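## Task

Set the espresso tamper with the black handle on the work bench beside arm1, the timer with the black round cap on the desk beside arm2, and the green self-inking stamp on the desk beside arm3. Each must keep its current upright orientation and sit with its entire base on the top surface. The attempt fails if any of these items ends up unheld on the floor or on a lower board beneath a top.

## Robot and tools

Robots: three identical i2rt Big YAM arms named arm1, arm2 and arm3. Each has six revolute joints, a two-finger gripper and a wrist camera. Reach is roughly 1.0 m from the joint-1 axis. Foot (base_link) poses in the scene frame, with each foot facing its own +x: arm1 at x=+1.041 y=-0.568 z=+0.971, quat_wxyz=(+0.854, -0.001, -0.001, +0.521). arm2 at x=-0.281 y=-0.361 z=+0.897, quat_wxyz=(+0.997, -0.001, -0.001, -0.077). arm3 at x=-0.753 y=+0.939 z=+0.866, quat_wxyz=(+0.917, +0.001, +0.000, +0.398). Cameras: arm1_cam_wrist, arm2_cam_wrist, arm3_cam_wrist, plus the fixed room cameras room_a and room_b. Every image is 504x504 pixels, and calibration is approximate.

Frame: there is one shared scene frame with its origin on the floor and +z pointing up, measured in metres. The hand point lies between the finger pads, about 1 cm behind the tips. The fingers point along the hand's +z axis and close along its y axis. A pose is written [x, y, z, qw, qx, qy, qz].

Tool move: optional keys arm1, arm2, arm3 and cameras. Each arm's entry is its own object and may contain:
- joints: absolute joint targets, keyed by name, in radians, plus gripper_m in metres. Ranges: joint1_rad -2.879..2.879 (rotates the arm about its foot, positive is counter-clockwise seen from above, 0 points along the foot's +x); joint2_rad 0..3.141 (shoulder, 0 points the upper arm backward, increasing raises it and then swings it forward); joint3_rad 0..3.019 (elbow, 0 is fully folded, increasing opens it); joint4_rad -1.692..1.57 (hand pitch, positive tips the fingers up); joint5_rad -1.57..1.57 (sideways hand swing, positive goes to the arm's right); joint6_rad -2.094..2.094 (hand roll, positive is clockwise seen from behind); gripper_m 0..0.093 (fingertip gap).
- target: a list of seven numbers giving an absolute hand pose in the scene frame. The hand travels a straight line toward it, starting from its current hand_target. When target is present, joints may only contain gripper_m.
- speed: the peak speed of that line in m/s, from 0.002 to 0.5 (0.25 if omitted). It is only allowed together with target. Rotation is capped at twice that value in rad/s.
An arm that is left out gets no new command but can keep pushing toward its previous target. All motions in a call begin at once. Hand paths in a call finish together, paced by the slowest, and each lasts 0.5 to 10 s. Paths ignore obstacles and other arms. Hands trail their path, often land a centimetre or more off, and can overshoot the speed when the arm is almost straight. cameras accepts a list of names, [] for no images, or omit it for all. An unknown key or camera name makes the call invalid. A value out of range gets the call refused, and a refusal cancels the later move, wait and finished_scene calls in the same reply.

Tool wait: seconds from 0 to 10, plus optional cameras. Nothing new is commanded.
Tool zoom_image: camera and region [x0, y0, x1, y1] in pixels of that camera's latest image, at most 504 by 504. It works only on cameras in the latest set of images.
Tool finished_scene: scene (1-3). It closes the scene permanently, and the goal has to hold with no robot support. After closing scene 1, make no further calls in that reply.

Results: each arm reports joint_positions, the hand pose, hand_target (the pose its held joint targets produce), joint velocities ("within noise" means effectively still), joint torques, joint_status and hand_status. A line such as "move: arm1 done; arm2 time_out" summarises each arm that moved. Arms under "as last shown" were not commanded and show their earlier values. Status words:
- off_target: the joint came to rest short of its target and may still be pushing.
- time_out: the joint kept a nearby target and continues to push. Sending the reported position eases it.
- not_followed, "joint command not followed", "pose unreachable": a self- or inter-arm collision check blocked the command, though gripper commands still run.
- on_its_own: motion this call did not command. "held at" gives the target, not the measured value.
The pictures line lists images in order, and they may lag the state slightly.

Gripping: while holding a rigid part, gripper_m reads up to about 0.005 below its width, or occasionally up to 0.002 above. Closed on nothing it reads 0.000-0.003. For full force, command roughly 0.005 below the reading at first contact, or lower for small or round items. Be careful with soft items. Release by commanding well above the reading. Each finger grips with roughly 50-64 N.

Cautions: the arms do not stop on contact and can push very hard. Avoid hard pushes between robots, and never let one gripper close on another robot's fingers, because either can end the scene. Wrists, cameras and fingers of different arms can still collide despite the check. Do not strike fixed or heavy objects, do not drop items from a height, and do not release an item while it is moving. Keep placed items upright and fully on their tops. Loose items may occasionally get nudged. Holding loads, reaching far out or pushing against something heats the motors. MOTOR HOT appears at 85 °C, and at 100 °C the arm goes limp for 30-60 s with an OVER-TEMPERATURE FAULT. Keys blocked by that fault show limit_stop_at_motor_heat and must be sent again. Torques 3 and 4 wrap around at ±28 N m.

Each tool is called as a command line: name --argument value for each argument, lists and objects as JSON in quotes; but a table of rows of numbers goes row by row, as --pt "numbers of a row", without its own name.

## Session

move --arm1 '{"joints":{"joint1_rad":-2.07}}' --arm2 '{"joints":{"joint1_rad":-1.5}}' --arm3 '{"joints":{"joint1_rad":1.176}}'

Scene clock: 2.33 s.
Joint torques (N m): arm1=[-2.02 5.36 4.79 1.98 0.03 0.01] | arm2=[-1.26 4.42 9.63 2.35 -0.08 0.04] | arm3=[-0.62 8.41 7.05 2.5 -0.11 0.02]
Heat: arm1: hottest joint3_rad 37 °C; arm2: hottest joint1_rad 36 °C; arm3: hottest joint3_rad 41 °C.
move: arm1 done; arm2 done; arm3 done
Joint velocities: within noise
arm1.joint_positions: joint1_rad=-2.062 joint2_rad=+0.404 joint3_rad=+1.662 joint4_rad=-1.375 joint5_rad=-0.039 joint6_rad=+0.062 gripper_m=+0.09399
arm1.joint_status: all done
arm1.hand: x=+1.0809 y=-0.6159 z=+1.6472 quat_wxyz=(-0.605, -0.356, -0.656, +0.277) (m; scene frame)
arm1.hand_target: x=+1.0801 y=-0.6157 z=+1.6538 quat_wxyz=(-0.608, -0.356, -0.651, +0.282) (m; scene frame)
arm1.hand_status: not commanded
arm2.joint_positions: joint1_rad=-1.486 joint2_rad=+0.538 joint3_rad=+1.526 joint4_rad=-1.164 joint5_rad=+0.207 joint6_rad=-0.013 gripper_m=+0.09397
arm2.joint_status: all done
arm2.hand: x=-0.3302 y=-0.5394 z=+1.5565 quat_wxyz=(-0.375, -0.600, -0.475, +0.524) (m; scene frame)
arm2.hand_target: x=-0.3322 y=-0.5337 z=+1.5689 quat_wxyz=(-0.379, -0.597, -0.463, +0.534) (m; scene frame)
arm2.hand_status: not commanded
arm3.joint_positions: joint1_rad=+1.167 joint2_rad=+0.275 joint3_rad=+1.338 joint4_rad=-1.240 joint5_rad=-0.044 joint6_rad=-0.298 gripper_m=+0.09396
arm3.joint_status: all done
arm3.hand: x=-0.8013 y=+1.0317 z=+1.4553 quat_wxyz=(-0.414, +0.702, -0.306, -0.492) (m; scene frame)
arm3.hand_target: x=-0.8003 y=+1.0272 z=+1.4659 quat_wxyz=(-0.418, +0.696, -0.299, -0.501) (m; scene frame)
arm3.hand_status: not commanded
pictures: arm1_cam_wrist, arm2_cam_wrist, arm3_cam_wrist, room_a, room_b
camera_calibration:
arm1_cam_wrist: T_world_to_cam=[[-0.808954, -0.584737, -0.0606228, 0.61327], [-0.358361, 0.572249, -0.737637, 1.95691], [0.466015, -0.57499, -0.67247, 0.372988], [0, 0, 0, 1]] pos_world=[1.02357, -0.546773, 1.73149]
arm2_cam_wrist: T_world_to_cam=[[-0.963504, 0.263346, 0.0480558, -0.251401], [0.157809, 0.703775, -0.692674, 1.51153], [-0.216234, -0.65981, -0.719648, 0.813329], [0, 0, 0, 1]] pos_world=[-0.30489, -0.460929, 1.64439]
arm3_cam_wrist: T_world_to_cam=[[0.833375, 0.476518, 0.280029, -0.231144], [0.527235, -0.533344, -0.661489, 1.93899], [-0.165859, 0.698909, -0.695713, 0.28312], [0, 0, 0, 1]] pos_world=[-0.782715, 0.946418, 1.54432]

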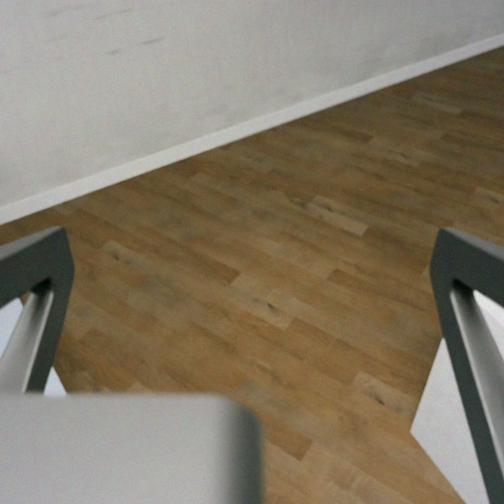

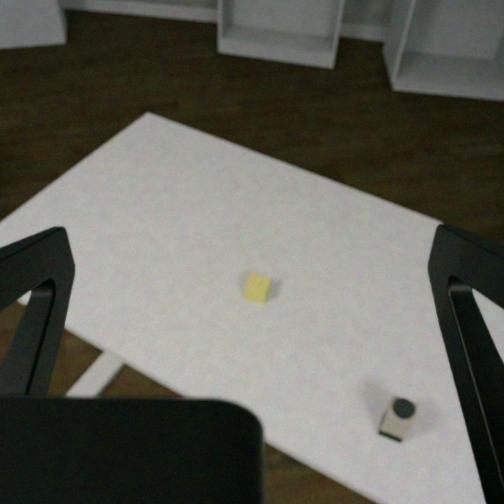

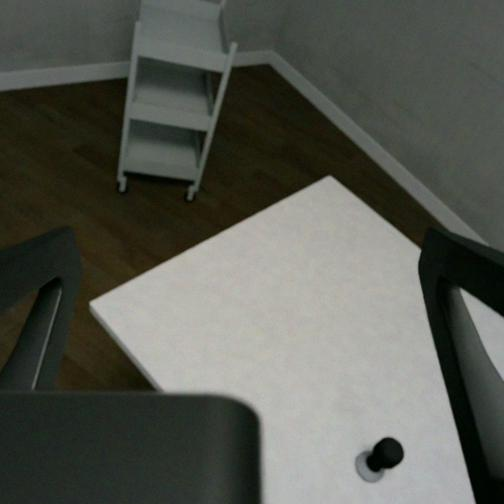

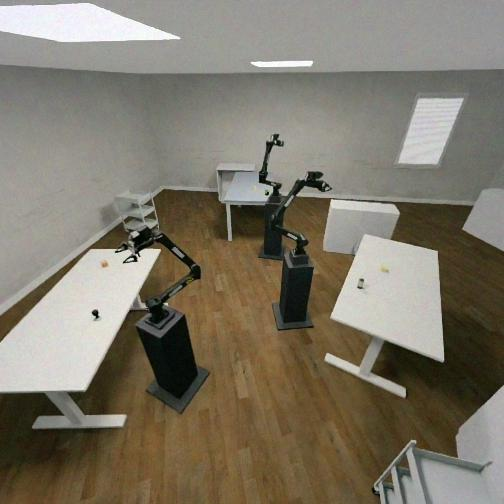

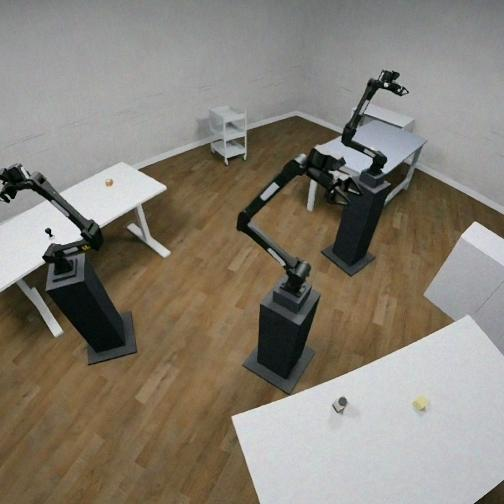

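zoom_image --camera "room_a" --region '[200, 130, 340, 270]'

zoom_image --camera "arm2_cam_wrist" --region '[220, 250, 440, 470]'

zoom_image --camera "room_b" --region '[290, 60, 450, 220]'

move --arm1 '{"joints":{"joint1_rad":0.6}}' --arm3 '{"joints":{"joint1_rad":0.5}}'

Scaled by 3.600 from the camera's 504x504 image, which has a finer 720x720 frame.

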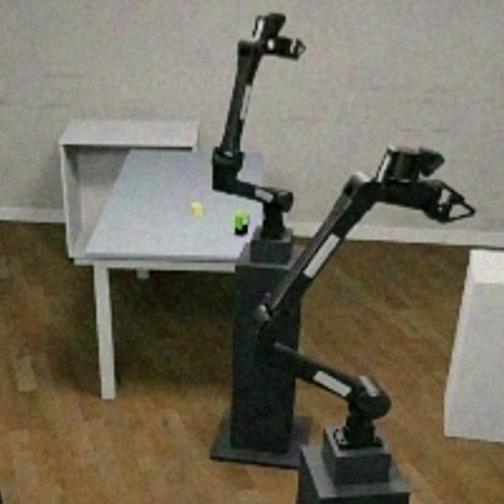

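Scaled by 2.291 from the camera's 504x504 image, which has a finer 720x720 frame.

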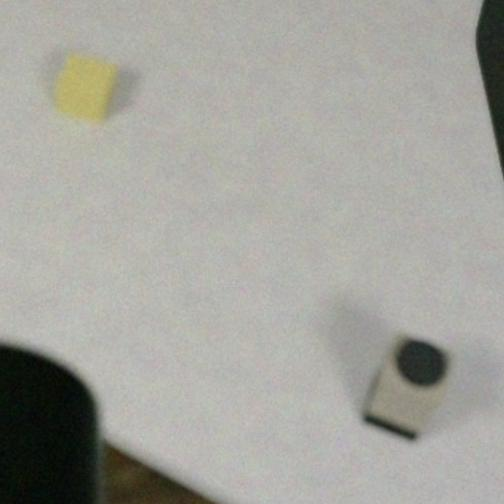

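Scaled by 3.150 from the camera's 504x504 image, which has a finer 720x720 frame.

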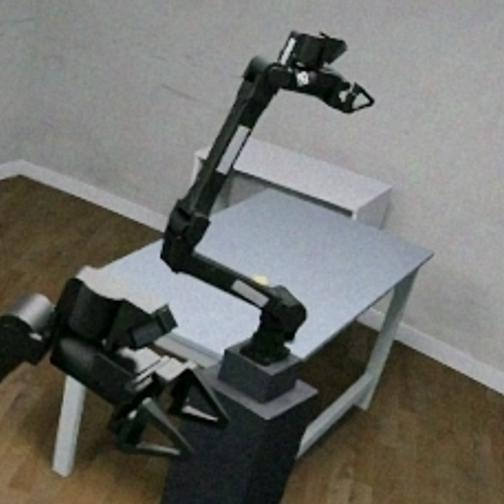

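Scene clock: 16.47 s.
Joint torques (N m): arm1=[-0.67 5.36 4.78 1.98 0.02 0] | arm2=[-0.97 4.89 9.74 2.39 -0.05 0.06] | arm3=[-2.2 8.41 7.09 2.5 -0.11 0.03]
Heat: arm1: hottest joint3_rad 38 °C; arm2: hottest joint1_rad 36 °C; arm3: hottest joint3_rad 43 °C.
move: arm1 done; arm3 done
Joint velocities: within noise
arm1.joint_positions: joint1_rad=+0.592 joint2_rad=+0.404 joint3_rad=+1.662 joint4_rad=-1.375 joint5_rad=-0.039 joint6_rad=+0.062 gripper_m=+0.09402
arm1.joint_status: all done
arm1.hand: x=+1.0256 y=-0.5038 z=+1.6470 quat_wxyz=(-0.415, +0.552, -0.504, -0.518) (m; scene frame)
arm1.hand_target: x=+1.0252 y=-0.5047 z=+1.6536 quat_wxyz=(-0.416, +0.551, -0.499, -0.524) (m; scene frame)
arm1.hand_status: not commanded
arm2: as last shown
arm3.joint_positions: joint1_rad=+0.508 joint2_rad=+0.275 joint3_rad=+1.338 joint4_rad=-1.240 joint5_rad=-0.044 joint6_rad=-0.298 gripper_m=+0.09397
arm3.joint_status: all done
arm3.hand: x=-0.7336 y=+1.0422 z=+1.4552 quat_wxyz=(-0.550, +0.565, -0.517, -0.332) (m; scene frame)
arm3.hand_target: x=-0.7338 y=+1.0377 z=+1.4658 quat_wxyz=(-0.560, +0.558, -0.514, -0.334) (m; scene frame)
arm3.hand_status: not commanded
pictures: arm1_cam_wrist, arm2_cam_wrist, arm3_cam_wrist, room_a, room_b
camera_calibration:
arm1_cam_wrist: T_world_to_cam=[[0.988794, 0.137648, -0.0577805, -0.850576], [0.0511606, -0.676069, -0.73506, 0.819542], [-0.140243, 0.723867, -0.675536, 1.74428], [0, 0, 0, 1]] pos_world=[1.04374, -0.591478, 1.73159]
arm2_cam_wrist: T_world_to_cam=[[-0.963504, 0.263346, 0.0480558, -0.251401], [0.157809, 0.703775, -0.692674, 1.51153], [-0.216234, -0.65981, -0.719648, 0.813329], [0, 0, 0, 1]] pos_world=[-0.30489, -0.460929, 1.64439]
arm3_cam_wrist: T_world_to_cam=[[0.95117, -0.13323, 0.278433, 0.431681], [0.0891992, -0.744921, -0.661163, 1.80749], [0.295497, 0.653715, -0.696662, 0.673873], [0, 0, 0, 1]] pos_world=[-0.770957, 0.963432, 1.54432]

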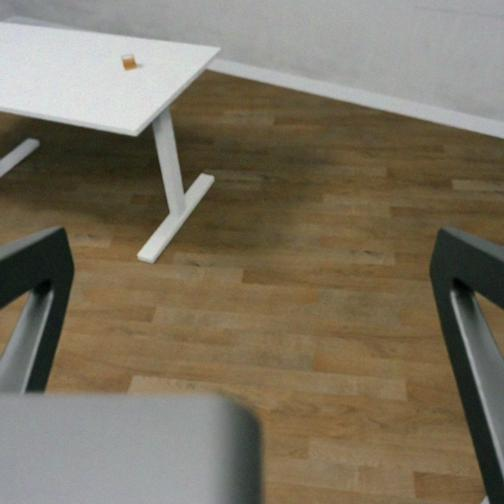

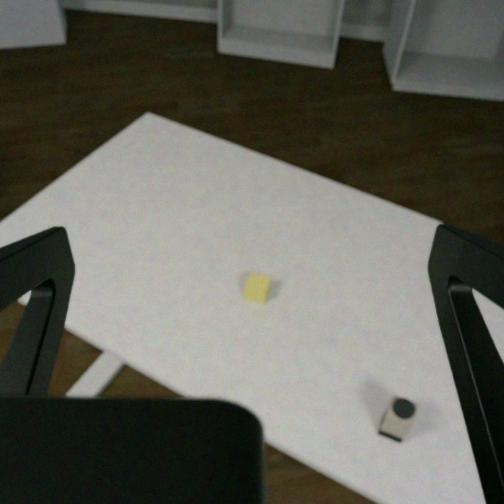

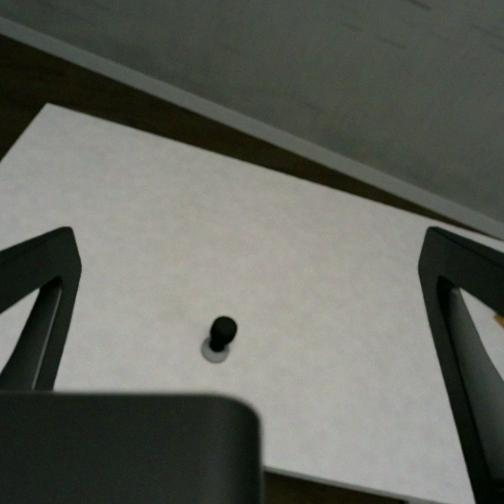

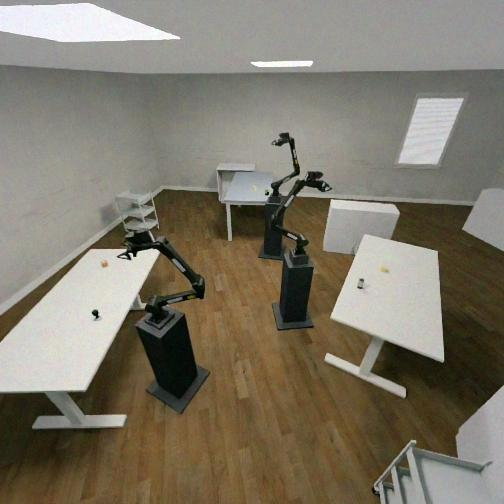

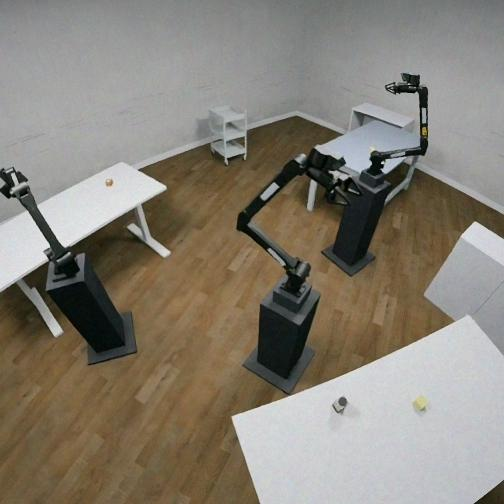

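move --arm1 '{"joints":{"joint1_rad":-1.27,"joint6_rad":0,"joint5_rad":0}}' --arm3 '{"target":[-0.60,1.29,1.0,0.319,-0.510,0.770,0.211]}' --arm2 '{"joints":{"joint1_rad":0,"joint5_rad":0,"joint6_rad":0}}' --cameras '["arm1_cam_wrist","arm3_cam_wrist"]'

move --arm1 '{"target":[1.53,-0.653,1.07,0.381,0.0805,0.920,-0.0334]}' --cameras '["arm1_cam_wrist","arm3_cam_wrist"]'

Scene clock: 59.03 s.
Joint torques (N m): arm1=[-2.02 5.42 4.77 1.96 0.09 -0.12] | arm2=[1.61 4.13 9.7 2.39 -0.17 0.21] | arm3=[-1.49 -1.44 9.37 2.51 0.07 0.07]
Heat: arm1: hottest joint3_rad 38 °C; arm2: hottest joint1_rad 36 °C; arm3: hottest joint3_rad 46 °C.
move: arm1 done; arm2 done; arm3 off_target
Joint velocities: within noise
arm1.joint_positions: joint1_rad=-1.262 joint2_rad=+0.404 joint3_rad=+1.662 joint4_rad=-1.375 joint5_rad=-0.002 joint6_rad=+0.013 gripper_m=+0.09403
arm1.joint_status: all done
arm1.hand: x=+1.1027 y=-0.5775 z=+1.6472 quat_wxyz=(-0.664, -0.066, -0.744, +0.051) (m; scene frame)
arm1.hand_target: x=+1.1018 y=-0.5782 z=+1.6538 quat_wxyz=(-0.668, -0.064, -0.739, +0.059) (m; scene frame)
arm1.hand_status: not commanded
arm2.joint_positions: joint1_rad=-0.014 joint2_rad=+0.538 joint3_rad=+1.526 joint4_rad=-1.164 joint5_rad=+0.003 joint6_rad=-0.013 gripper_m=+0.09398
arm2.joint_status: all done
arm2.hand: x=-0.0980 y=-0.3924 z=+1.5559 quat_wxyz=(-0.640, -0.060, -0.764, +0.060) (m; scene frame)
arm2.hand_target: x=-0.1025 y=-0.3886 z=+1.5684 quat_wxyz=(-0.652, -0.058, -0.754, +0.051) (m; scene frame)
arm2.hand_status: not commanded
arm3.joint_positions: joint1_rad=+0.343 joint2_rad=+0.968 joint3_rad=+0.491 joint4_rad=-0.334 joint5_rad=-0.010 joint6_rad=-0.018 gripper_m=+0.09396
arm3.joint_status: not commanded
arm3.hand: x=-0.6058 y=+1.2822 z=+0.9926 quat_wxyz=(-0.309, +0.518, -0.771, -0.206) (m; scene frame)
arm3.hand_target: x=-0.6002 y=+1.2897 z=+1.0002 quat_wxyz=(-0.319, +0.510, -0.770, -0.211) (m; scene frame)
arm3.hand_status: off_target (0.012 m and 1.5 deg from the pose sent, 0.535 m and 42.4 deg at the start)
pictures: arm1_cam_wrist, arm3_cam_wrist
camera_calibration:
arm1_cam_wrist: T_world_to_cam=[[-0.174747, -0.9846, -0.00518671, -0.368243], [-0.662164, 0.121417, -0.739457, 2.02043], [0.728699, -0.125784, -0.673184, 0.355873], [0, 0, 0, 1]] pos_world=[1.01419, -0.563123, 1.73168]
arm3_cam_wrist: T_world_to_cam=[[0.927537, -0.373724, -0.00226982, 1.04353], [-0.370632, -0.919047, -0.134105, 1.09059], [0.0480321, 0.125228, -0.990965, 0.976817], [0, 0, 0, 1]] pos_world=[-0.610625, 1.26997, 1.11661]

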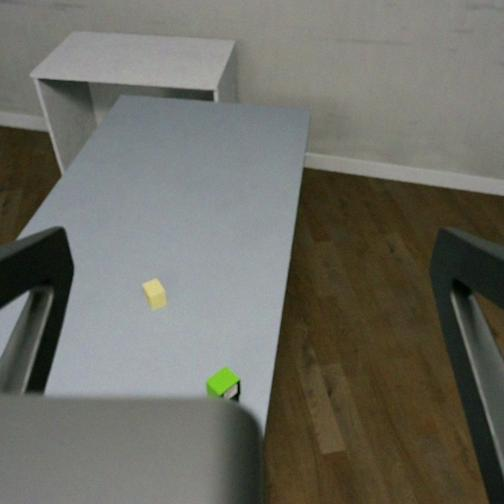

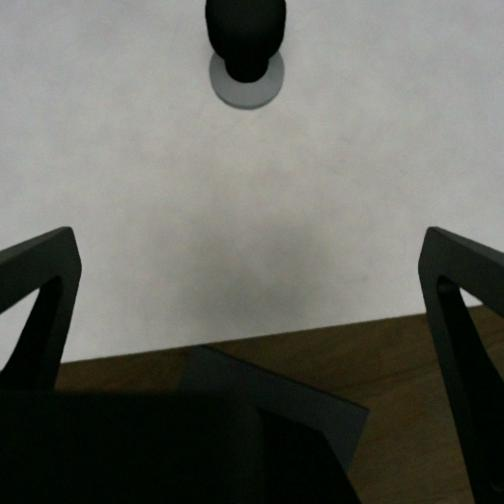

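Scene clock: 62.87 s.
Joint torques (N m): arm1=[-1.85 -10.93 10.25 2.02 -0.03 -0.1] | arm2=[1.38 4.13 9.76 2.44 -0.18 0.21] | arm3=[-1.49 -1.55 9.36 2.47 0.07 0.08]
Heat: arm1: hottest joint3_rad 39 °C; arm2: hottest joint1_rad 36 °C; arm3: hottest joint3_rad 46 °C.
move: arm1 off_target
Joint velocities: within noise
arm1.joint_positions: joint1_rad=-1.262 joint2_rad=+1.387 joint3_rad=+0.663 joint4_rad=-0.128 joint5_rad=+0.004 joint6_rad=+0.013 gripper_m=+0.09403
arm1.joint_status: not commanded
arm1.hand: x=+1.5031 y=-0.6462 z=+1.0476 quat_wxyz=(-0.352, -0.084, -0.932, +0.029) (m; scene frame)
arm1.hand_target: x=+1.5279 y=-0.6527 z=+1.0710 quat_wxyz=(-0.381, -0.081, -0.920, +0.034) (m; scene frame)
arm1.hand_status: off_target (0.036 m and 3.6 deg from the pose sent, 0.722 m and 38.5 deg at the start)
arm2: as last shown
arm3.joint_positions: joint1_rad=+0.343 joint2_rad=+0.968 joint3_rad=+0.491 joint4_rad=-0.333 joint5_rad=-0.010 joint6_rad=-0.017 gripper_m=+0.09396
arm3.joint_status: not commanded
arm3.hand: x=-0.6057 y=+1.2823 z=+0.9927 quat_wxyz=(-0.309, +0.517, -0.771, -0.206) (m; scene frame)
arm3.hand_target: x=-0.6001 y=+1.2897 z=+1.0003 quat_wxyz=(-0.319, +0.510, -0.770, -0.211) (m; scene frame)
arm3.hand_status: not commanded
pictures: arm1_cam_wrist, arm3_cam_wrist
camera_calibration:
arm1_cam_wrist: T_world_to_cam=[[-0.180117, -0.983619, 0.00724083, -0.373347], [-0.979046, 0.178559, -0.0979114, 1.69165], [0.0950146, -0.0247246, -0.995169, 1.00689], [0, 0, 0, 1]] pos_world=[1.49329, -0.644395, 1.17036]
arm3_cam_wrist: T_world_to_cam=[[0.927214, -0.374524, -0.00253689, 1.04456], [-0.37144, -0.918667, -0.134476, 1.09006], [0.0480338, 0.12563, -0.990914, 0.976247], [0, 0, 0, 1]] pos_world=[-0.610526, 1.26997, 1.11661]

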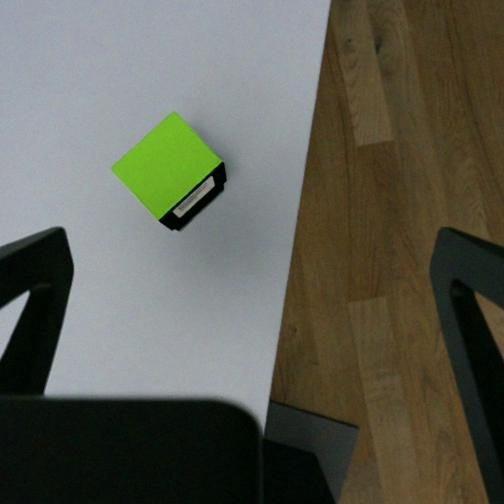

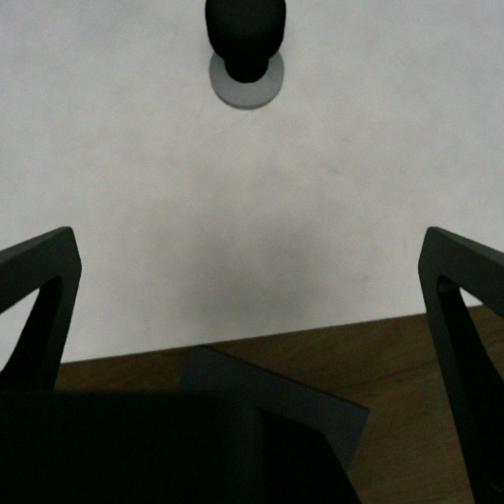

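zoom_image --camera "arm3_cam_wrist" --region '[180, 0, 320, 140]'

move --arm1 '{"target":[1.515,-0.680,0.995,0.367,-0.262,0.8858,0.109]}' --arm3 '{"target":[-0.578,1.353,0.908,0.319,-0.510,0.770,0.211]}' --cameras '["arm1_cam_wrist","arm3_cam_wrist"]'

Scaled by 3.600 from the camera's 504x504 image, which has a finer 720x720 frame.

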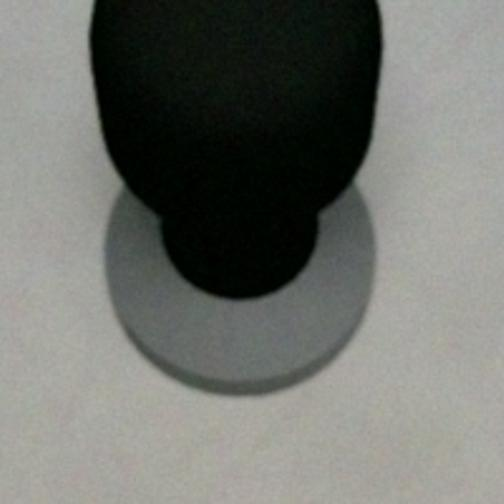

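Scene clock: 111.50 s.
Joint torques (N m): arm1=[-1.9 -13.33 8.46 0.51 -0.45 -0.16] | arm2=[0.62 4.42 9.43 2.4 -0.12 0.19] | arm3=[-0.56 -5.01 8.61 2.5 0.07 0.09]
Heat: arm1: hottest joint3_rad 42 °C; arm2: hottest joint1_rad 36 °C; arm3: hottest joint3_rad 50 °C.
move: arm1 off_target; arm3 off_target
Joint velocities: within noise
arm1.joint_positions: joint1_rad=-1.540 joint2_rad=+1.660 joint3_rad=+0.769 joint4_rad=-0.229 joint5_rad=-0.647 joint6_rad=-0.847 gripper_m=+0.09403
arm1.joint_status: not commanded
arm1.hand: x=+1.4975 y=-0.6689 z=+0.9846 quat_wxyz=(-0.356, +0.255, -0.891, -0.120) (m; scene frame)
arm1.hand_target: x=+1.5142 y=-0.6798 z=+0.9955 quat_wxyz=(-0.367, +0.262, -0.886, -0.109) (m; scene frame)
arm1.hand_status: off_target (0.023 m and 2.0 deg from the pose sent, 0.064 m and 43.3 deg at the start)
arm2: as last shown
arm3.joint_positions: joint1_rad=+0.345 joint2_rad=+1.413 joint3_rad=+0.491 joint4_rad=+0.087 joint5_rad=+0.000 joint6_rad=-0.007 gripper_m=+0.09396
arm3.joint_status: not commanded
arm3.hand: x=-0.5837 y=+1.3310 z=+0.8938 quat_wxyz=(-0.301, +0.515, -0.778, -0.198) (m; scene frame)
arm3.hand_target: x=-0.5786 y=+1.3519 z=+0.9087 quat_wxyz=(-0.319, +0.510, -0.770, -0.211) (m; scene frame)
arm3.hand_status: off_target (0.027 m and 2.7 deg from the pose sent, 0.114 m and 1.5 deg at the start)
pictures: arm1_cam_wrist, arm3_cam_wrist
camera_calibration:
arm1_cam_wrist: T_world_to_cam=[[0.536898, -0.843414, -0.0198563, -1.34945], [-0.836145, -0.528843, -0.145557, 1.04379], [0.112264, 0.0947519, -0.989151, 0.992337], [0, 0, 0, 1]] pos_world=[1.48587, -0.680174, 1.10671]
arm3_cam_wrist: T_world_to_cam=[[0.922244, -0.386597, -0.00303152, 1.05575], [-0.384555, -0.916508, -0.110139, 1.09743], [0.0398011, 0.102741, -0.993912, 0.899419], [0, 0, 0, 1]] pos_world=[-0.587436, 1.32155, 1.01801]

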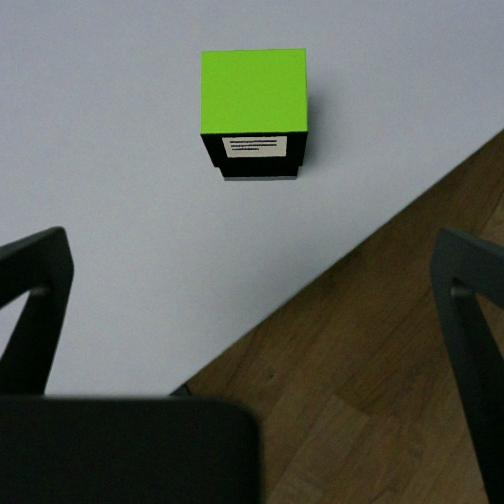

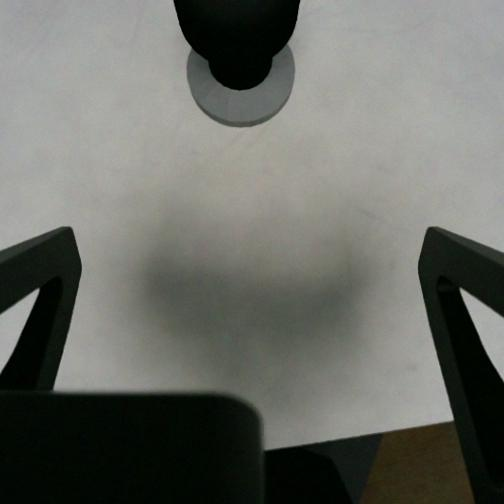

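move --arm1 '{"target":[1.563,-0.649,0.915,0.367,-0.262,0.8858,0.109],"speed":0.15}' --arm3 '{"target":[-0.562,1.406,0.913,0.319,-0.510,0.770,0.211],"speed":0.15}' --cameras '["arm1_cam_wrist","arm3_cam_wrist"]'

Scene clock: 154.27 s.
Joint torques (N m): arm1=[-0.79 -15.44 6.67 1.57 -0.26 0.12] | arm2=[1.32 4.54 9.51 2.54 -0.15 0.2] | arm3=[-0.44 -6.77 9.55 1.42 0.07 0.08]
Heat: arm1: hottest joint3_rad 44 °C; arm2: hottest joint1_rad 36 °C; arm3: hottest joint3_rad 51 °C.
move: arm1 off_target; arm3 off_target
Joint velocities: within noise
arm1.joint_positions: joint1_rad=-1.442 joint2_rad=+1.916 joint3_rad=+0.834 joint4_rad=+0.010 joint5_rad=-0.599 joint6_rad=-0.756 gripper_m=+0.09403
arm1.joint_status: not commanded
arm1.hand: x=+1.5418 y=-0.6444 z=+0.9071 quat_wxyz=(-0.351, +0.260, -0.891, -0.119) (m; scene frame)
arm1.hand_target: x=+1.5622 y=-0.6487 z=+0.9157 quat_wxyz=(-0.367, +0.262, -0.886, -0.109) (m; scene frame)
arm1.hand_status: off_target (0.023 m and 2.3 deg from the pose sent, 0.098 m and 2.0 deg at the start)
arm2: as last shown
arm3.joint_positions: joint1_rad=+0.360 joint2_rad=+1.527 joint3_rad=+0.632 joint4_rad=+0.077 joint5_rad=+0.011 joint6_rad=+0.004 gripper_m=+0.09396
arm3.joint_status: not commanded
arm3.hand: x=-0.5672 y=+1.3834 z=+0.8998 quat_wxyz=(-0.308, +0.514, -0.775, -0.202) (m; scene frame)
arm3.hand_target: x=-0.5627 y=+1.4049 z=+0.9137 quat_wxyz=(-0.319, +0.510, -0.770, -0.211) (m; scene frame)
arm3.hand_status: off_target (0.027 m and 1.8 deg from the pose sent, 0.080 m and 2.7 deg at the start)
pictures: arm1_cam_wrist, arm3_cam_wrist
camera_calibration:
arm1_cam_wrist: T_world_to_cam=[[0.545142, -0.838156, -0.0177358, -1.36549], [-0.831911, -0.538223, -0.135058, 1.06035], [0.103654, 0.0883802, -0.990679, 0.918893], [0, 0, 0, 1]] pos_world=[1.53126, -0.655004, 1.02932]
arm3_cam_wrist: T_world_to_cam=[[0.922469, -0.386067, -0.00180734, 1.05915], [-0.383138, -0.914874, -0.127319, 1.16649], [0.0475004, 0.118141, -0.99186, 0.880551], [0, 0, 0, 1]] pos_world=[-0.57193, 1.37206, 1.02381]

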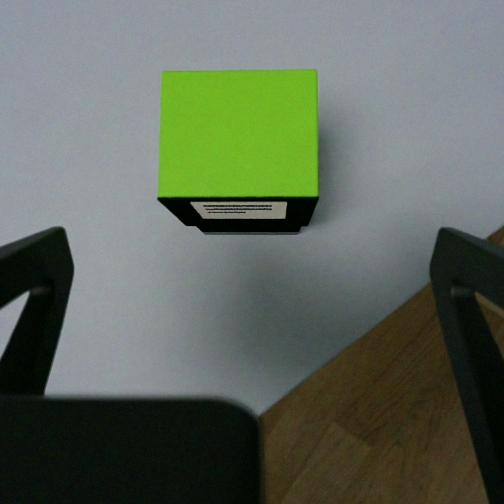

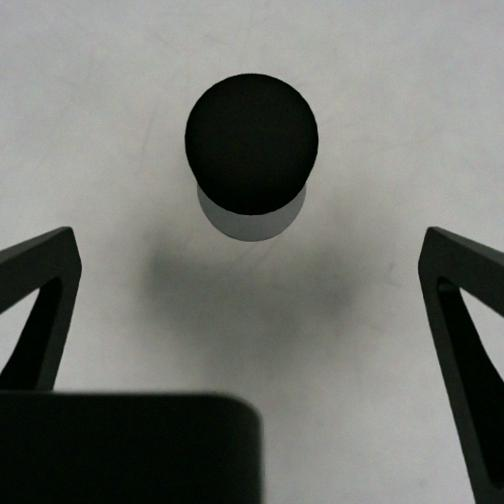

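move --arm1 '{"target":[1.597,-0.622,0.874,0.367,-0.262,0.8858,0.109],"speed":0.12}' --arm3 '{"target":[-0.545,1.447,0.873,0.319,-0.510,0.770,0.211],"speed":0.12}' --cameras '["arm1_cam_wrist","arm3_cam_wrist"]'

Scene clock: 179.13 s.
Joint torques (N m): arm1=[-1.03 -16.73 6.02 1.63 -0.23 0.14] | arm2=[1.14 4.37 9.7 2.29 -0.19 0.18] | arm3=[-0.79 -8.82 8.62 2.43 0.03 0.07]
Heat: arm1: hottest joint3_rad 43 °C; arm2: hottest joint1_rad 36 °C; arm3: hottest joint3_rad 52 °C.
move: arm1 off_target; arm3 off_target
Joint velocities: within noise
arm1.joint_positions: joint1_rad=-1.361 joint2_rad=+2.057 joint3_rad=+0.910 joint4_rad=+0.121 joint5_rad=-0.556 joint6_rad=-0.677 gripper_m=+0.09403
arm1.joint_status: not commanded
arm1.hand: x=+1.5771 y=-0.6187 z=+0.8676 quat_wxyz=(-0.351, +0.262, -0.891, -0.117) (m; scene frame)
arm1.hand_target: x=+1.5963 y=-0.6220 z=+0.8746 quat_wxyz=(-0.367, +0.262, -0.886, -0.109) (m; scene frame)
arm1.hand_status: off_target (0.021 m and 2.1 deg from the pose sent, 0.068 m and 2.3 deg at the start)
arm2: as last shown
arm3.joint_positions: joint1_rad=+0.360 joint2_rad=+1.720 joint3_rad=+0.736 joint4_rad=+0.144 joint5_rad=+0.011 joint6_rad=+0.004 gripper_m=+0.09396
arm3.joint_status: not commanded
arm3.hand: x=-0.5516 y=+1.4214 z=+0.8594 quat_wxyz=(-0.300, +0.516, -0.778, -0.197) (m; scene frame)
arm3.hand_target: x=-0.5458 y=+1.4456 z=+0.8739 quat_wxyz=(-0.319, +0.510, -0.770, -0.211) (m; scene frame)
arm3.hand_status: off_target (0.030 m and 3.0 deg from the pose sent, 0.072 m and 1.8 deg at the start)
pictures: arm1_cam_wrist, arm3_cam_wrist
camera_calibration:
arm1_cam_wrist: T_world_to_cam=[[0.546881, -0.837104, -0.0133216, -1.36978], [-0.830616, -0.540512, -0.133877, 1.09381], [0.104869, 0.0842802, -0.990908, 0.869535], [0, 0, 0, 1]] pos_world=[1.56646, -0.628717, 0.989818]
arm3_cam_wrist: T_world_to_cam=[[0.922343, -0.386366, -0.00192724, 1.05977], [-0.384377, -0.917066, -0.106036, 1.18629], [0.0392014, 0.0985425, -0.99436, 0.860737], [0, 0, 0, 1]] pos_world=[-0.555237, 1.41254, 0.983715]

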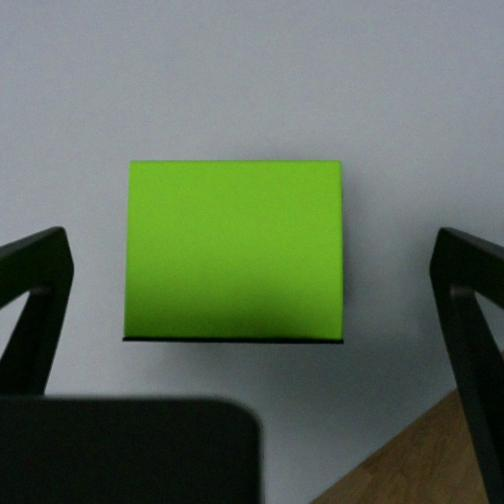

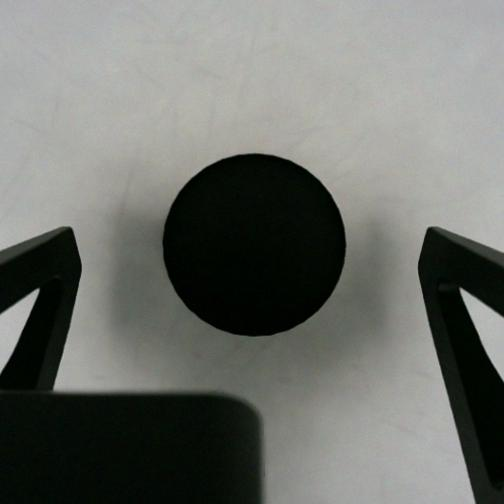

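move --arm1 '{"joints":{"gripper_m":0.041}}' --arm3 '{"joints":{"gripper_m":0.037}}' --cameras '["arm1_cam_wrist","arm3_cam_wrist"]'

Scene clock: 189.07 s.
Joint torques (N m): arm1=[-1.03 -16.73 6.09 1.65 -0.26 0.14] | arm2=[0.85 4.66 9.68 2.36 -0.16 0.22] | arm3=[-0.79 -8.82 8.64 2.44 -0.02 0.08]
Heat: arm1: hottest joint3_rad 43 °C; arm2: hottest joint1_rad 36 °C; arm3: hottest joint3_rad 51 °C.
move: arm1 off_target; arm3 off_target
Joint velocities: within noise
arm1.joint_positions: joint1_rad=-1.361 joint2_rad=+2.057 joint3_rad=+0.910 joint4_rad=+0.121 joint5_rad=-0.555 joint6_rad=-0.676 gripper_m=+0.05044
arm1.joint_status: gripper_m off_target (ended at +0.05047, target +0.04100)
arm1.hand: x=+1.5772 y=-0.6188 z=+0.8675 quat_wxyz=(-0.351, +0.262, -0.891, -0.117) (m; scene frame)
arm1.hand_target: x=+1.5963 y=-0.6219 z=+0.8746 quat_wxyz=(-0.367, +0.262, -0.886, -0.109) (m; scene frame)
arm1.hand_status: not commanded
arm2: as last shown
arm3.joint_positions: joint1_rad=+0.360 joint2_rad=+1.720 joint3_rad=+0.737 joint4_rad=+0.144 joint5_rad=+0.012 joint6_rad=+0.004 gripper_m=+0.04418
arm3.joint_status: gripper_m off_target (ended at +0.04421, target +0.03700)
arm3.hand: x=-0.5513 y=+1.4215 z=+0.8595 quat_wxyz=(-0.300, +0.515, -0.778, -0.196) (m; scene frame)
arm3.hand_target: x=-0.5458 y=+1.4456 z=+0.8739 quat_wxyz=(-0.319, +0.510, -0.770, -0.211) (m; scene frame)
arm3.hand_status: not commanded
pictures: arm1_cam_wrist, arm3_cam_wrist
camera_calibration:
arm1_cam_wrist: T_world_to_cam=[[0.545852, -0.837775, -0.013377, -1.36868], [-0.831306, -0.539504, -0.133661, 1.09534], [0.104761, 0.0840797, -0.990937, 0.869604], [0, 0, 0, 1]] pos_world=[1.56656, -0.628816, 0.989819]
arm3_cam_wrist: T_world_to_cam=[[0.92205, -0.387069, -0.00107971, 1.05972], [-0.384977, -0.916769, -0.106435, 1.18607], [0.0402077, 0.0985538, -0.994319, 0.861326], [0, 0, 0, 1]] pos_world=[-0.555136, 1.41264, 0.983815]

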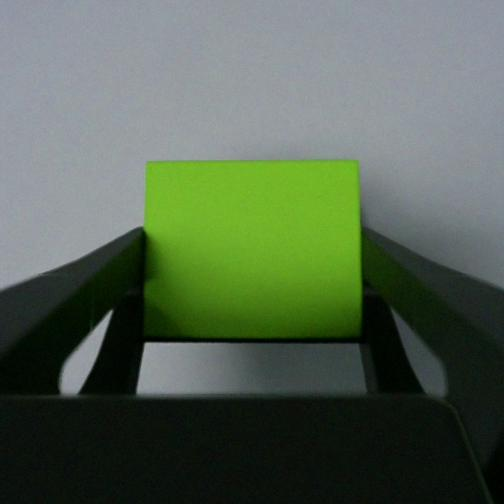

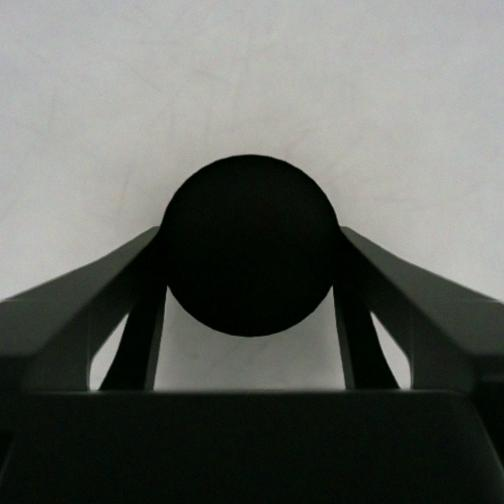

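move --arm1 '{"target":[1.50,-0.66,1.12,0.367,-0.262,0.8858,0.109]}' --arm3 '{"joints":{"gripper_m":0.09}}' --arm2 '{"target":[0.40,-0.467,1.09,0.7136,0.0542,0.6963,-0.0555]}' --cameras '["arm1_cam_wrist","arm3_cam_wrist"]'

move --arm1 '{"joints":{"joint1_rad":1.82,"joint5_rad":0,"joint6_rad":0}}' --arm3 '{"target":[-0.617,1.28,1.05,0.319,-0.510,0.770,0.211]}' --cameras '["arm1_cam_wrist","arm3_cam_wrist"]'

Scene clock: 213.80 s.
Joint torques (N m): arm1=[-2.02 -13.51 10.06 0.55 -0.49 -0.16] | arm2=[0.91 -16.09 12.29 2.97 0.09 0.2] | arm3=[-0.73 -8.64 8.68 2.5 -0.02 0.07]
Heat: arm1: hottest joint3_rad 42 °C; arm2: hottest joint3_rad 37 °C; arm3: hottest joint3_rad 50 °C.
move: arm1 off_target; arm2 off_target; arm3 done
Joint velocities: within noise
arm1.joint_positions: joint1_rad=-1.509 joint2_rad=+1.394 joint3_rad=+0.851 joint4_rad=-0.579 joint5_rad=-0.632 joint6_rad=-0.815 gripper_m=+0.05044
arm1.joint_status: not commanded
arm1.hand: x=+1.4865 y=-0.6510 z=+1.0962 quat_wxyz=(-0.348, +0.253, -0.894, -0.125) (m; scene frame)
arm1.hand_target: x=+1.4990 y=-0.6597 z=+1.1200 quat_wxyz=(-0.367, +0.262, -0.886, -0.109) (m; scene frame)
arm1.hand_status: off_target (0.029 m and 3.2 deg from the pose sent, 0.267 m and 2.1 deg at the start)
arm2.joint_positions: joint1_rad=-0.013 joint2_rad=+1.839 joint3_rad=+0.931 joint4_rad=+0.865 joint5_rad=-0.003 joint6_rad=-0.013 gripper_m=+0.09398
arm2.joint_status: not commanded
arm2.hand: x=+0.3805 y=-0.4727 z=+1.0639 quat_wxyz=(-0.689, -0.055, -0.720, +0.062) (m; scene frame)
arm2.hand_target: x=+0.3977 y=-0.4666 z=+1.0902 quat_wxyz=(-0.713, -0.054, -0.696, +0.055) (m; scene frame)
arm2.hand_status: off_target (0.033 m and 3.9 deg from the pose sent, 0.686 m and 11.5 deg at the start)
arm3.joint_positions: joint1_rad=+0.360 joint2_rad=+1.720 joint3_rad=+0.737 joint4_rad=+0.144 joint5_rad=+0.012 joint6_rad=+0.004 gripper_m=+0.08996
arm3.joint_status: all done
arm3.hand: x=-0.5513 y=+1.4215 z=+0.8595 quat_wxyz=(-0.300, +0.515, -0.778, -0.196) (m; scene frame)
arm3.hand_target: x=-0.5458 y=+1.4457 z=+0.8740 quat_wxyz=(-0.319, +0.510, -0.770, -0.211) (m; scene frame)
arm3.hand_status: not commanded
pictures: arm1_cam_wrist, arm3_cam_wrist
camera_calibration:
arm1_cam_wrist: T_world_to_cam=[[0.537086, -0.842767, -0.0358106, -1.30862], [-0.838488, -0.528762, -0.131712, 1.0486], [0.0920674, 0.100767, -0.990641, 1.13782], [0, 0, 0, 1]] pos_world=[1.47732, -0.66306, 1.21842]
arm3_cam_wrist: T_world_to_cam=[[0.92205, -0.387069, -0.00107971, 1.05972], [-0.384977, -0.916769, -0.106435, 1.18607], [0.0402077, 0.0985538, -0.994319, 0.861326], [0, 0, 0, 1]] pos_world=[-0.555136, 1.41264, 0.983815]

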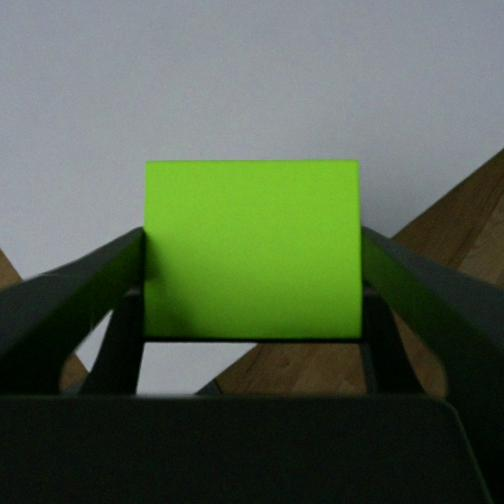

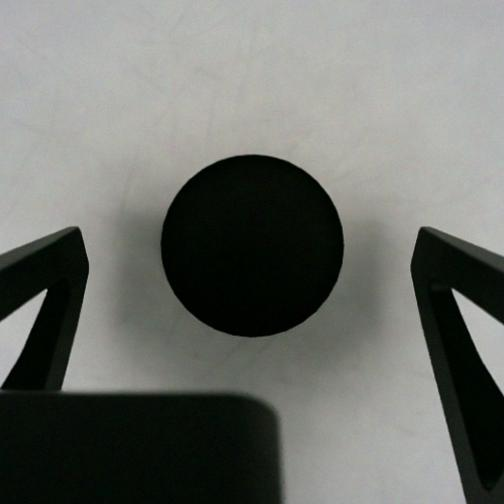

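Scene clock: 216.37 s.
Joint torques (N m): arm1=[-1.03 -13.8 8.84 0.66 0.08 0.13] | arm2=[0.91 -16.26 12.53 2.89 0.04 0.27] | arm3=[-0.67 -2.32 9.47 1.5 0.08 0.09]
Heat: arm1: hottest joint3_rad 42 °C; arm2: hottest joint3_rad 37 °C; arm3: hottest joint3_rad 50 °C.
move: arm1 done; arm3 done
Joint velocities: within noise
arm1.joint_positions: joint1_rad=+1.816 joint2_rad=+1.394 joint3_rad=+0.871 joint4_rad=-0.579 joint5_rad=-0.002 joint6_rad=-0.013 gripper_m=+0.05045
arm1.joint_status: all done
arm1.hand: x=+0.5878 y=-0.4619 z=+1.0727 quat_wxyz=(-0.027, +0.967, -0.105, -0.229) (m; scene frame)
arm1.hand_target: x=+0.5801 y=-0.4615 z=+1.0880 quat_wxyz=(-0.027, +0.964, -0.109, -0.243) (m; scene frame)
arm1.hand_status: not commanded
arm2: as last shown
arm3.joint_positions: joint1_rad=+0.377 joint2_rad=+0.863 joint3_rad=+0.574 joint4_rad=-0.511 joint5_rad=+0.024 joint6_rad=+0.016 gripper_m=+0.08996
arm3.joint_status: not commanded
arm3.hand: x=-0.6146 y=+1.2780 z=+1.0427 quat_wxyz=(-0.315, +0.511, -0.772, -0.207) (m; scene frame)
arm3.hand_target: x=-0.6169 y=+1.2800 z=+1.0499 quat_wxyz=(-0.319, +0.510, -0.770, -0.211) (m; scene frame)
arm3.hand_status: done (0.008 m and 0.7 deg from the pose sent, 0.246 m and 3.0 deg at the start)
pictures: arm1_cam_wrist, arm3_cam_wrist
camera_calibration:
arm1_cam_wrist: T_world_to_cam=[[0.214672, 0.976563, 0.0155319, 0.307325], [0.964041, -0.214417, 0.157004, -0.832027], [0.156655, -0.018731, -0.987476, 1.08164], [0, 0, 0, 1]] pos_world=[0.566689, -0.458262, 1.19396]
arm3_cam_wrist: T_world_to_cam=[[0.922168, -0.386784, -0.00193005, 1.06332], [-0.382944, -0.912288, -0.145203, 1.08552], [0.0544016, 0.134641, -0.9894, 1.01763], [0, 0, 0, 1]] pos_world=[-0.620225, 1.26457, 1.16651]

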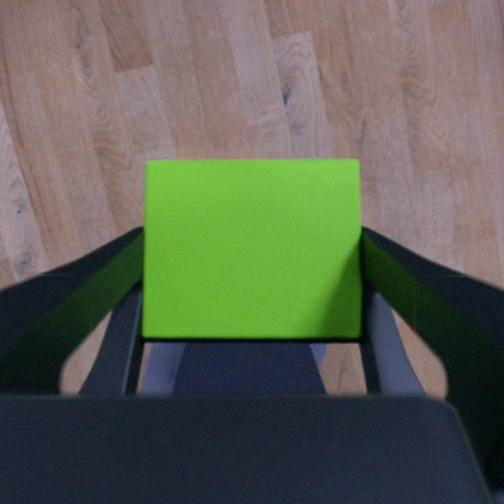

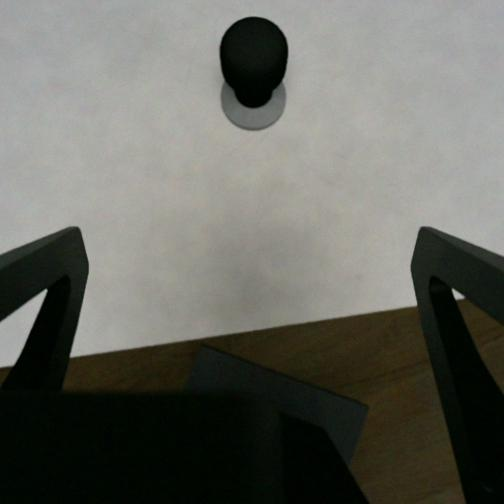

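move --arm1 '{"target":[0.418,-0.472,1.159,0.0303,-0.9177,0.0714,0.3895],"speed":0.2}' --cameras '["arm2_cam_wrist","arm1_cam_wrist"]'

Scene clock: 228.77 s.
Joint torques (N m): arm1=[-0.79 -15.68 12.66 2.09 0.11 0.1] | arm2=[1.2 -16.26 12.6 3.1 0.06 0.24] | arm3=[-0.62 -2.2 9.5 1.51 0.08 0.09]
Heat: arm1: hottest joint3_rad 43 °C; arm2: hottest joint3_rad 37 °C; arm3: hottest joint3_rad 51 °C.
move: arm1 off_target
Joint velocities: within noise
arm1.joint_positions: joint1_rad=+1.889 joint2_rad=+1.576 joint3_rad=+1.121 joint4_rad=-0.397 joint5_rad=+0.002 joint6_rad=-0.005 gripper_m=+0.05045
arm1.joint_status: not commanded
arm1.hand: x=+0.4497 y=-0.4735 z=+1.1234 quat_wxyz=(-0.028, +0.934, -0.071, -0.349) (m; scene frame)
arm1.hand_target: x=+0.4216 y=-0.4726 z=+1.1600 quat_wxyz=(-0.030, +0.918, -0.071, -0.390) (m; scene frame)
arm1.hand_status: off_target (0.048 m and 5.0 deg from the pose sent, 0.191 m and 19.6 deg at the start)
arm2: as last shown
arm3.joint_positions: joint1_rad=+0.378 joint2_rad=+0.863 joint3_rad=+0.574 joint4_rad=-0.511 joint5_rad=+0.024 joint6_rad=+0.016 gripper_m=+0.08996
arm3.joint_status: not commanded
arm3.hand: x=-0.6148 y=+1.2781 z=+1.0427 quat_wxyz=(-0.315, +0.511, -0.772, -0.207) (m; scene frame)
arm3.hand_target: x=-0.6171 y=+1.2800 z=+1.0499 quat_wxyz=(-0.319, +0.510, -0.770, -0.211) (m; scene frame)
arm3.hand_status: not commanded
pictures: arm1_cam_wrist, arm2_cam_wrist
camera_calibration:
arm1_cam_wrist: T_world_to_cam=[[0.156206, 0.987609, 0.0150692, 0.379526], [0.983733, -0.154187, -0.0921684, -0.409786], [-0.0887029, 0.0292214, -0.995629, 1.29532], [0, 0, 0, 1]] pos_world=[0.458734, -0.475858, 1.24617]
arm2_cam_wrist: T_world_to_cam=[[-0.158311, -0.987279, 0.0147822, -0.422819], [-0.618429, 0.0874725, -0.780957, 1.10918], [0.769729, -0.132776, -0.62441, 0.429136], [0, 0, 0, 1]] pos_world=[0.288694, -0.457484, 1.14043]

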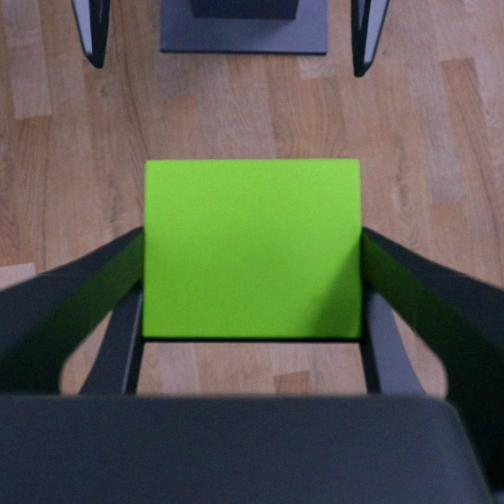

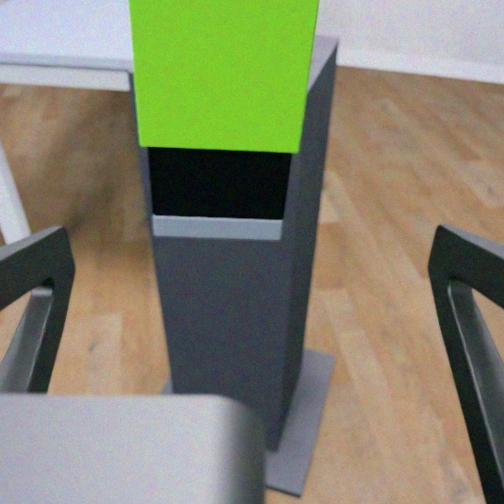

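move --arm2 '{"target":[0.474,-0.468,1.073,0.7136,0.0542,0.6963,-0.0555],"speed":0.12}' --cameras '["arm2_cam_wrist","arm1_cam_wrist"]'

Scene clock: 255.50 s.
Joint torques (N m): arm1=[-0.85 -15.62 12.63 2.11 0.1 0.09] | arm2=[0.85 -18.96 13.08 1.74 0.1 0.23] | arm3=[-0.56 -2.43 9.4 1.4 0.08 0.09]
Heat: arm1: hottest joint3_rad 50 °C; arm2: hottest joint3_rad 39 °C; arm3: hottest joint3_rad 52 °C.
move: arm2 off_target
Joint velocities: within noise
arm1, arm3: as last shown
arm1.hand: x=+0.4496 y=-0.4735 z=+1.1234 quat_wxyz=(-0.028, +0.934, -0.071, -0.349) (m; scene frame)
arm2.joint_positions: joint1_rad=+0.006 joint2_rad=+2.002 joint3_rad=+1.159 joint4_rad=+0.829 joint5_rad=+0.015 joint6_rad=-0.013 gripper_m=+0.09398
arm2.joint_status: not commanded
arm2.hand: x=+0.4547 y=-0.4744 z=+1.0557 quat_wxyz=(-0.700, -0.053, -0.710, +0.063) (m; scene frame)
arm2.hand_target: x=+0.4720 y=-0.4675 z=+1.0733 quat_wxyz=(-0.714, -0.054, -0.696, +0.055) (m; scene frame)
arm2.hand_status: off_target (0.027 m and 2.3 deg from the pose sent, 0.094 m and 3.9 deg at the start)
arm3.hand_target: x=-0.6170 y=+1.2800 z=+1.0499 quat_wxyz=(-0.319, +0.510, -0.770, -0.211) (m; scene frame)
pictures: arm1_cam_wrist, arm2_cam_wrist
camera_calibration:
arm1_cam_wrist: T_world_to_cam=[[0.156207, 0.98761, 0.0150074, 0.379602], [0.983697, -0.154181, -0.0925695, -0.409257], [-0.0891088, 0.0292227, -0.995593, 1.29556], [0, 0, 0, 1]] pos_world=[0.458733, -0.475858, 1.24627]
arm2_cam_wrist: T_world_to_cam=[[-0.157905, -0.987337, 0.0152315, -0.413222], [-0.595947, 0.0829883, -0.798724, 1.15526], [0.787346, -0.1352, -0.601504, 0.333309], [0, 0, 0, 1]] pos_world=[0.360795, -0.458799, 1.12952]

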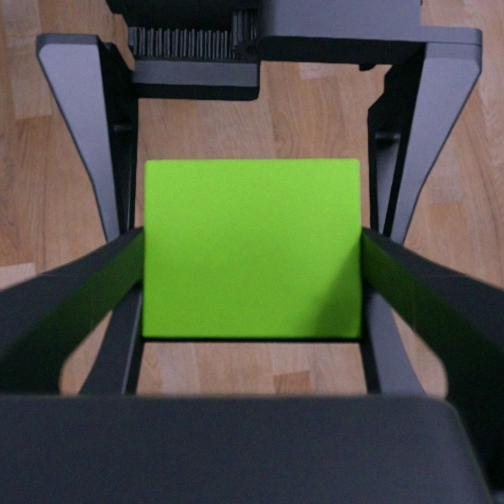

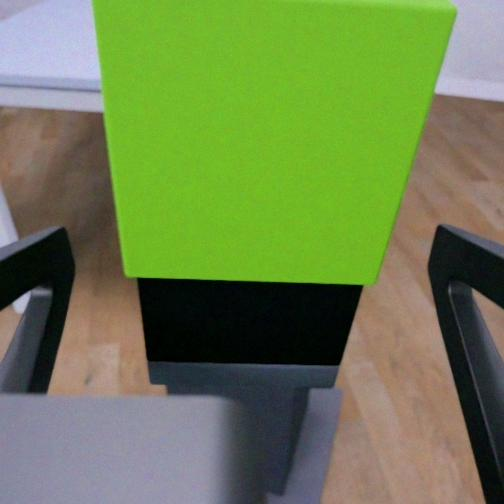

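move --arm2 '{"target":[0.475,-0.467,1.060,0.7136,0.0542,0.6963,-0.0555],"speed":0.1}' --cameras '["arm2_cam_wrist"]'

Scene clock: 266.40 s.
Joint torques (N m): arm1=[-0.85 -15.62 12.67 2.1 0.1 0.1] | arm2=[1.38 -19.25 12.7 2.99 0.08 0.24] | arm3=[-0.67 -2.32 9.46 1.43 0.08 0.09]
Heat: arm1: hottest joint3_rad 51 °C; arm2: hottest joint3_rad 41 °C; arm3: hottest joint3_rad 52 °C.
move: arm2 off_target
Joint velocities: within noise
arm1, arm3: as last shown
arm2.joint_positions: joint1_rad=+0.006 joint2_rad=+2.032 joint3_rad=+1.159 joint4_rad=+0.828 joint5_rad=+0.017 joint6_rad=-0.013 gripper_m=+0.09398
arm2.joint_status: not commanded
arm2.hand: x=+0.4552 y=-0.4745 z=+1.0338 quat_wxyz=(-0.689, -0.054, -0.720, +0.062) (m; scene frame)
arm2.hand_target: x=+0.4724 y=-0.4666 z=+1.0603 quat_wxyz=(-0.713, -0.054, -0.697, +0.055) (m; scene frame)
arm2.hand_status: off_target (0.034 m and 4.0 deg from the pose sent, 0.022 m and 2.3 deg at the start)
arm3.joint_positions: joint1_rad=+0.378 joint2_rad=+0.863 joint3_rad=+0.574 joint4_rad=-0.511 joint5_rad=+0.024 joint6_rad=+0.017 gripper_m=+0.08996
pictures: arm2_cam_wrist
camera_calibration:
arm2_cam_wrist: T_world_to_cam=[[-0.158633, -0.987214, 0.0156181, -0.412885], [-0.619981, 0.0872871, -0.779747, 1.13141], [0.768414, -0.133376, -0.6259, 0.35446], [0, 0, 0, 1]] pos_world=[0.363586, -0.459087, 1.11052]

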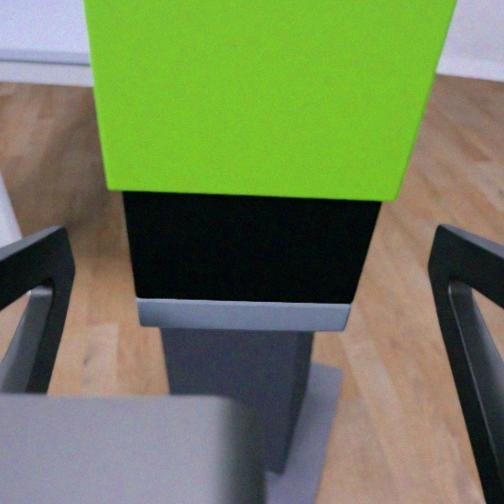

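move --arm2 '{"joints":{"gripper_m":0.033}}' --cameras '["arm2_cam_wrist"]'

Scene clock: 272.97 s.
Joint torques (N m): arm1=[-0.91 -15.62 12.66 2.09 0.13 0.04] | arm2=[1.08 -18.9 12.93 3.07 0.03 0.09] | arm3=[-0.62 -2.37 9.5 1.47 0.08 0.07]
Heat: arm1: hottest joint3_rad 52 °C; arm2: hottest joint3_rad 42 °C; arm3: hottest joint3_rad 52 °C.
move: arm2 off_target
Joint velocities: within noise
arm1, arm3: as last shown
arm1.joint_positions: joint1_rad=+1.890 joint2_rad=+1.576 joint3_rad=+1.121 joint4_rad=-0.397 joint5_rad=+0.001 joint6_rad=+0.001 gripper_m=+0.05045
arm1.hand: x=+0.4495 y=-0.4741 z=+1.1234 quat_wxyz=(-0.027, +0.934, -0.073, -0.350) (m; scene frame)
arm2.joint_positions: joint1_rad=+0.008 joint2_rad=+2.032 joint3_rad=+1.159 joint4_rad=+0.828 joint5_rad=+0.018 joint6_rad=-0.005 gripper_m=+0.04860
arm2.joint_status: gripper_m off_target (ended at +0.04863, target +0.03300)
arm2.hand: x=+0.4554 y=-0.4732 z=+1.0339 quat_wxyz=(-0.689, -0.057, -0.720, +0.059) (m; scene frame)
arm2.hand_target: x=+0.4724 y=-0.4665 z=+1.0603 quat_wxyz=(-0.713, -0.054, -0.696, +0.055) (m; scene frame)
arm2.hand_status: not commanded
pictures: arm2_cam_wrist
camera_calibration:
arm2_cam_wrist: T_world_to_cam=[[-0.15792, -0.98742, 0.00799388, -0.404134], [-0.618815, 0.092653, -0.780054, 1.1338], [0.7695, -0.128133, -0.625661, 0.356203], [0, 0, 0, 1]] pos_world=[0.363693, -0.458458, 1.11052]

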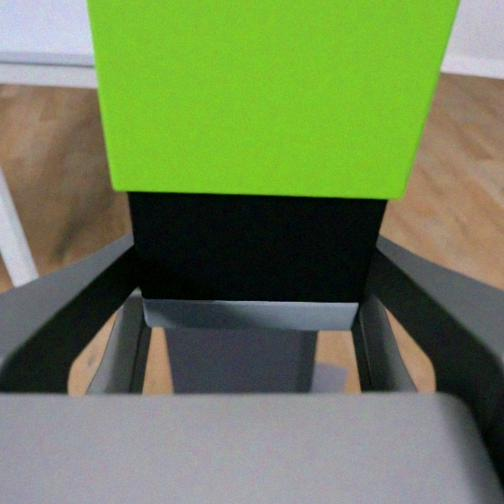

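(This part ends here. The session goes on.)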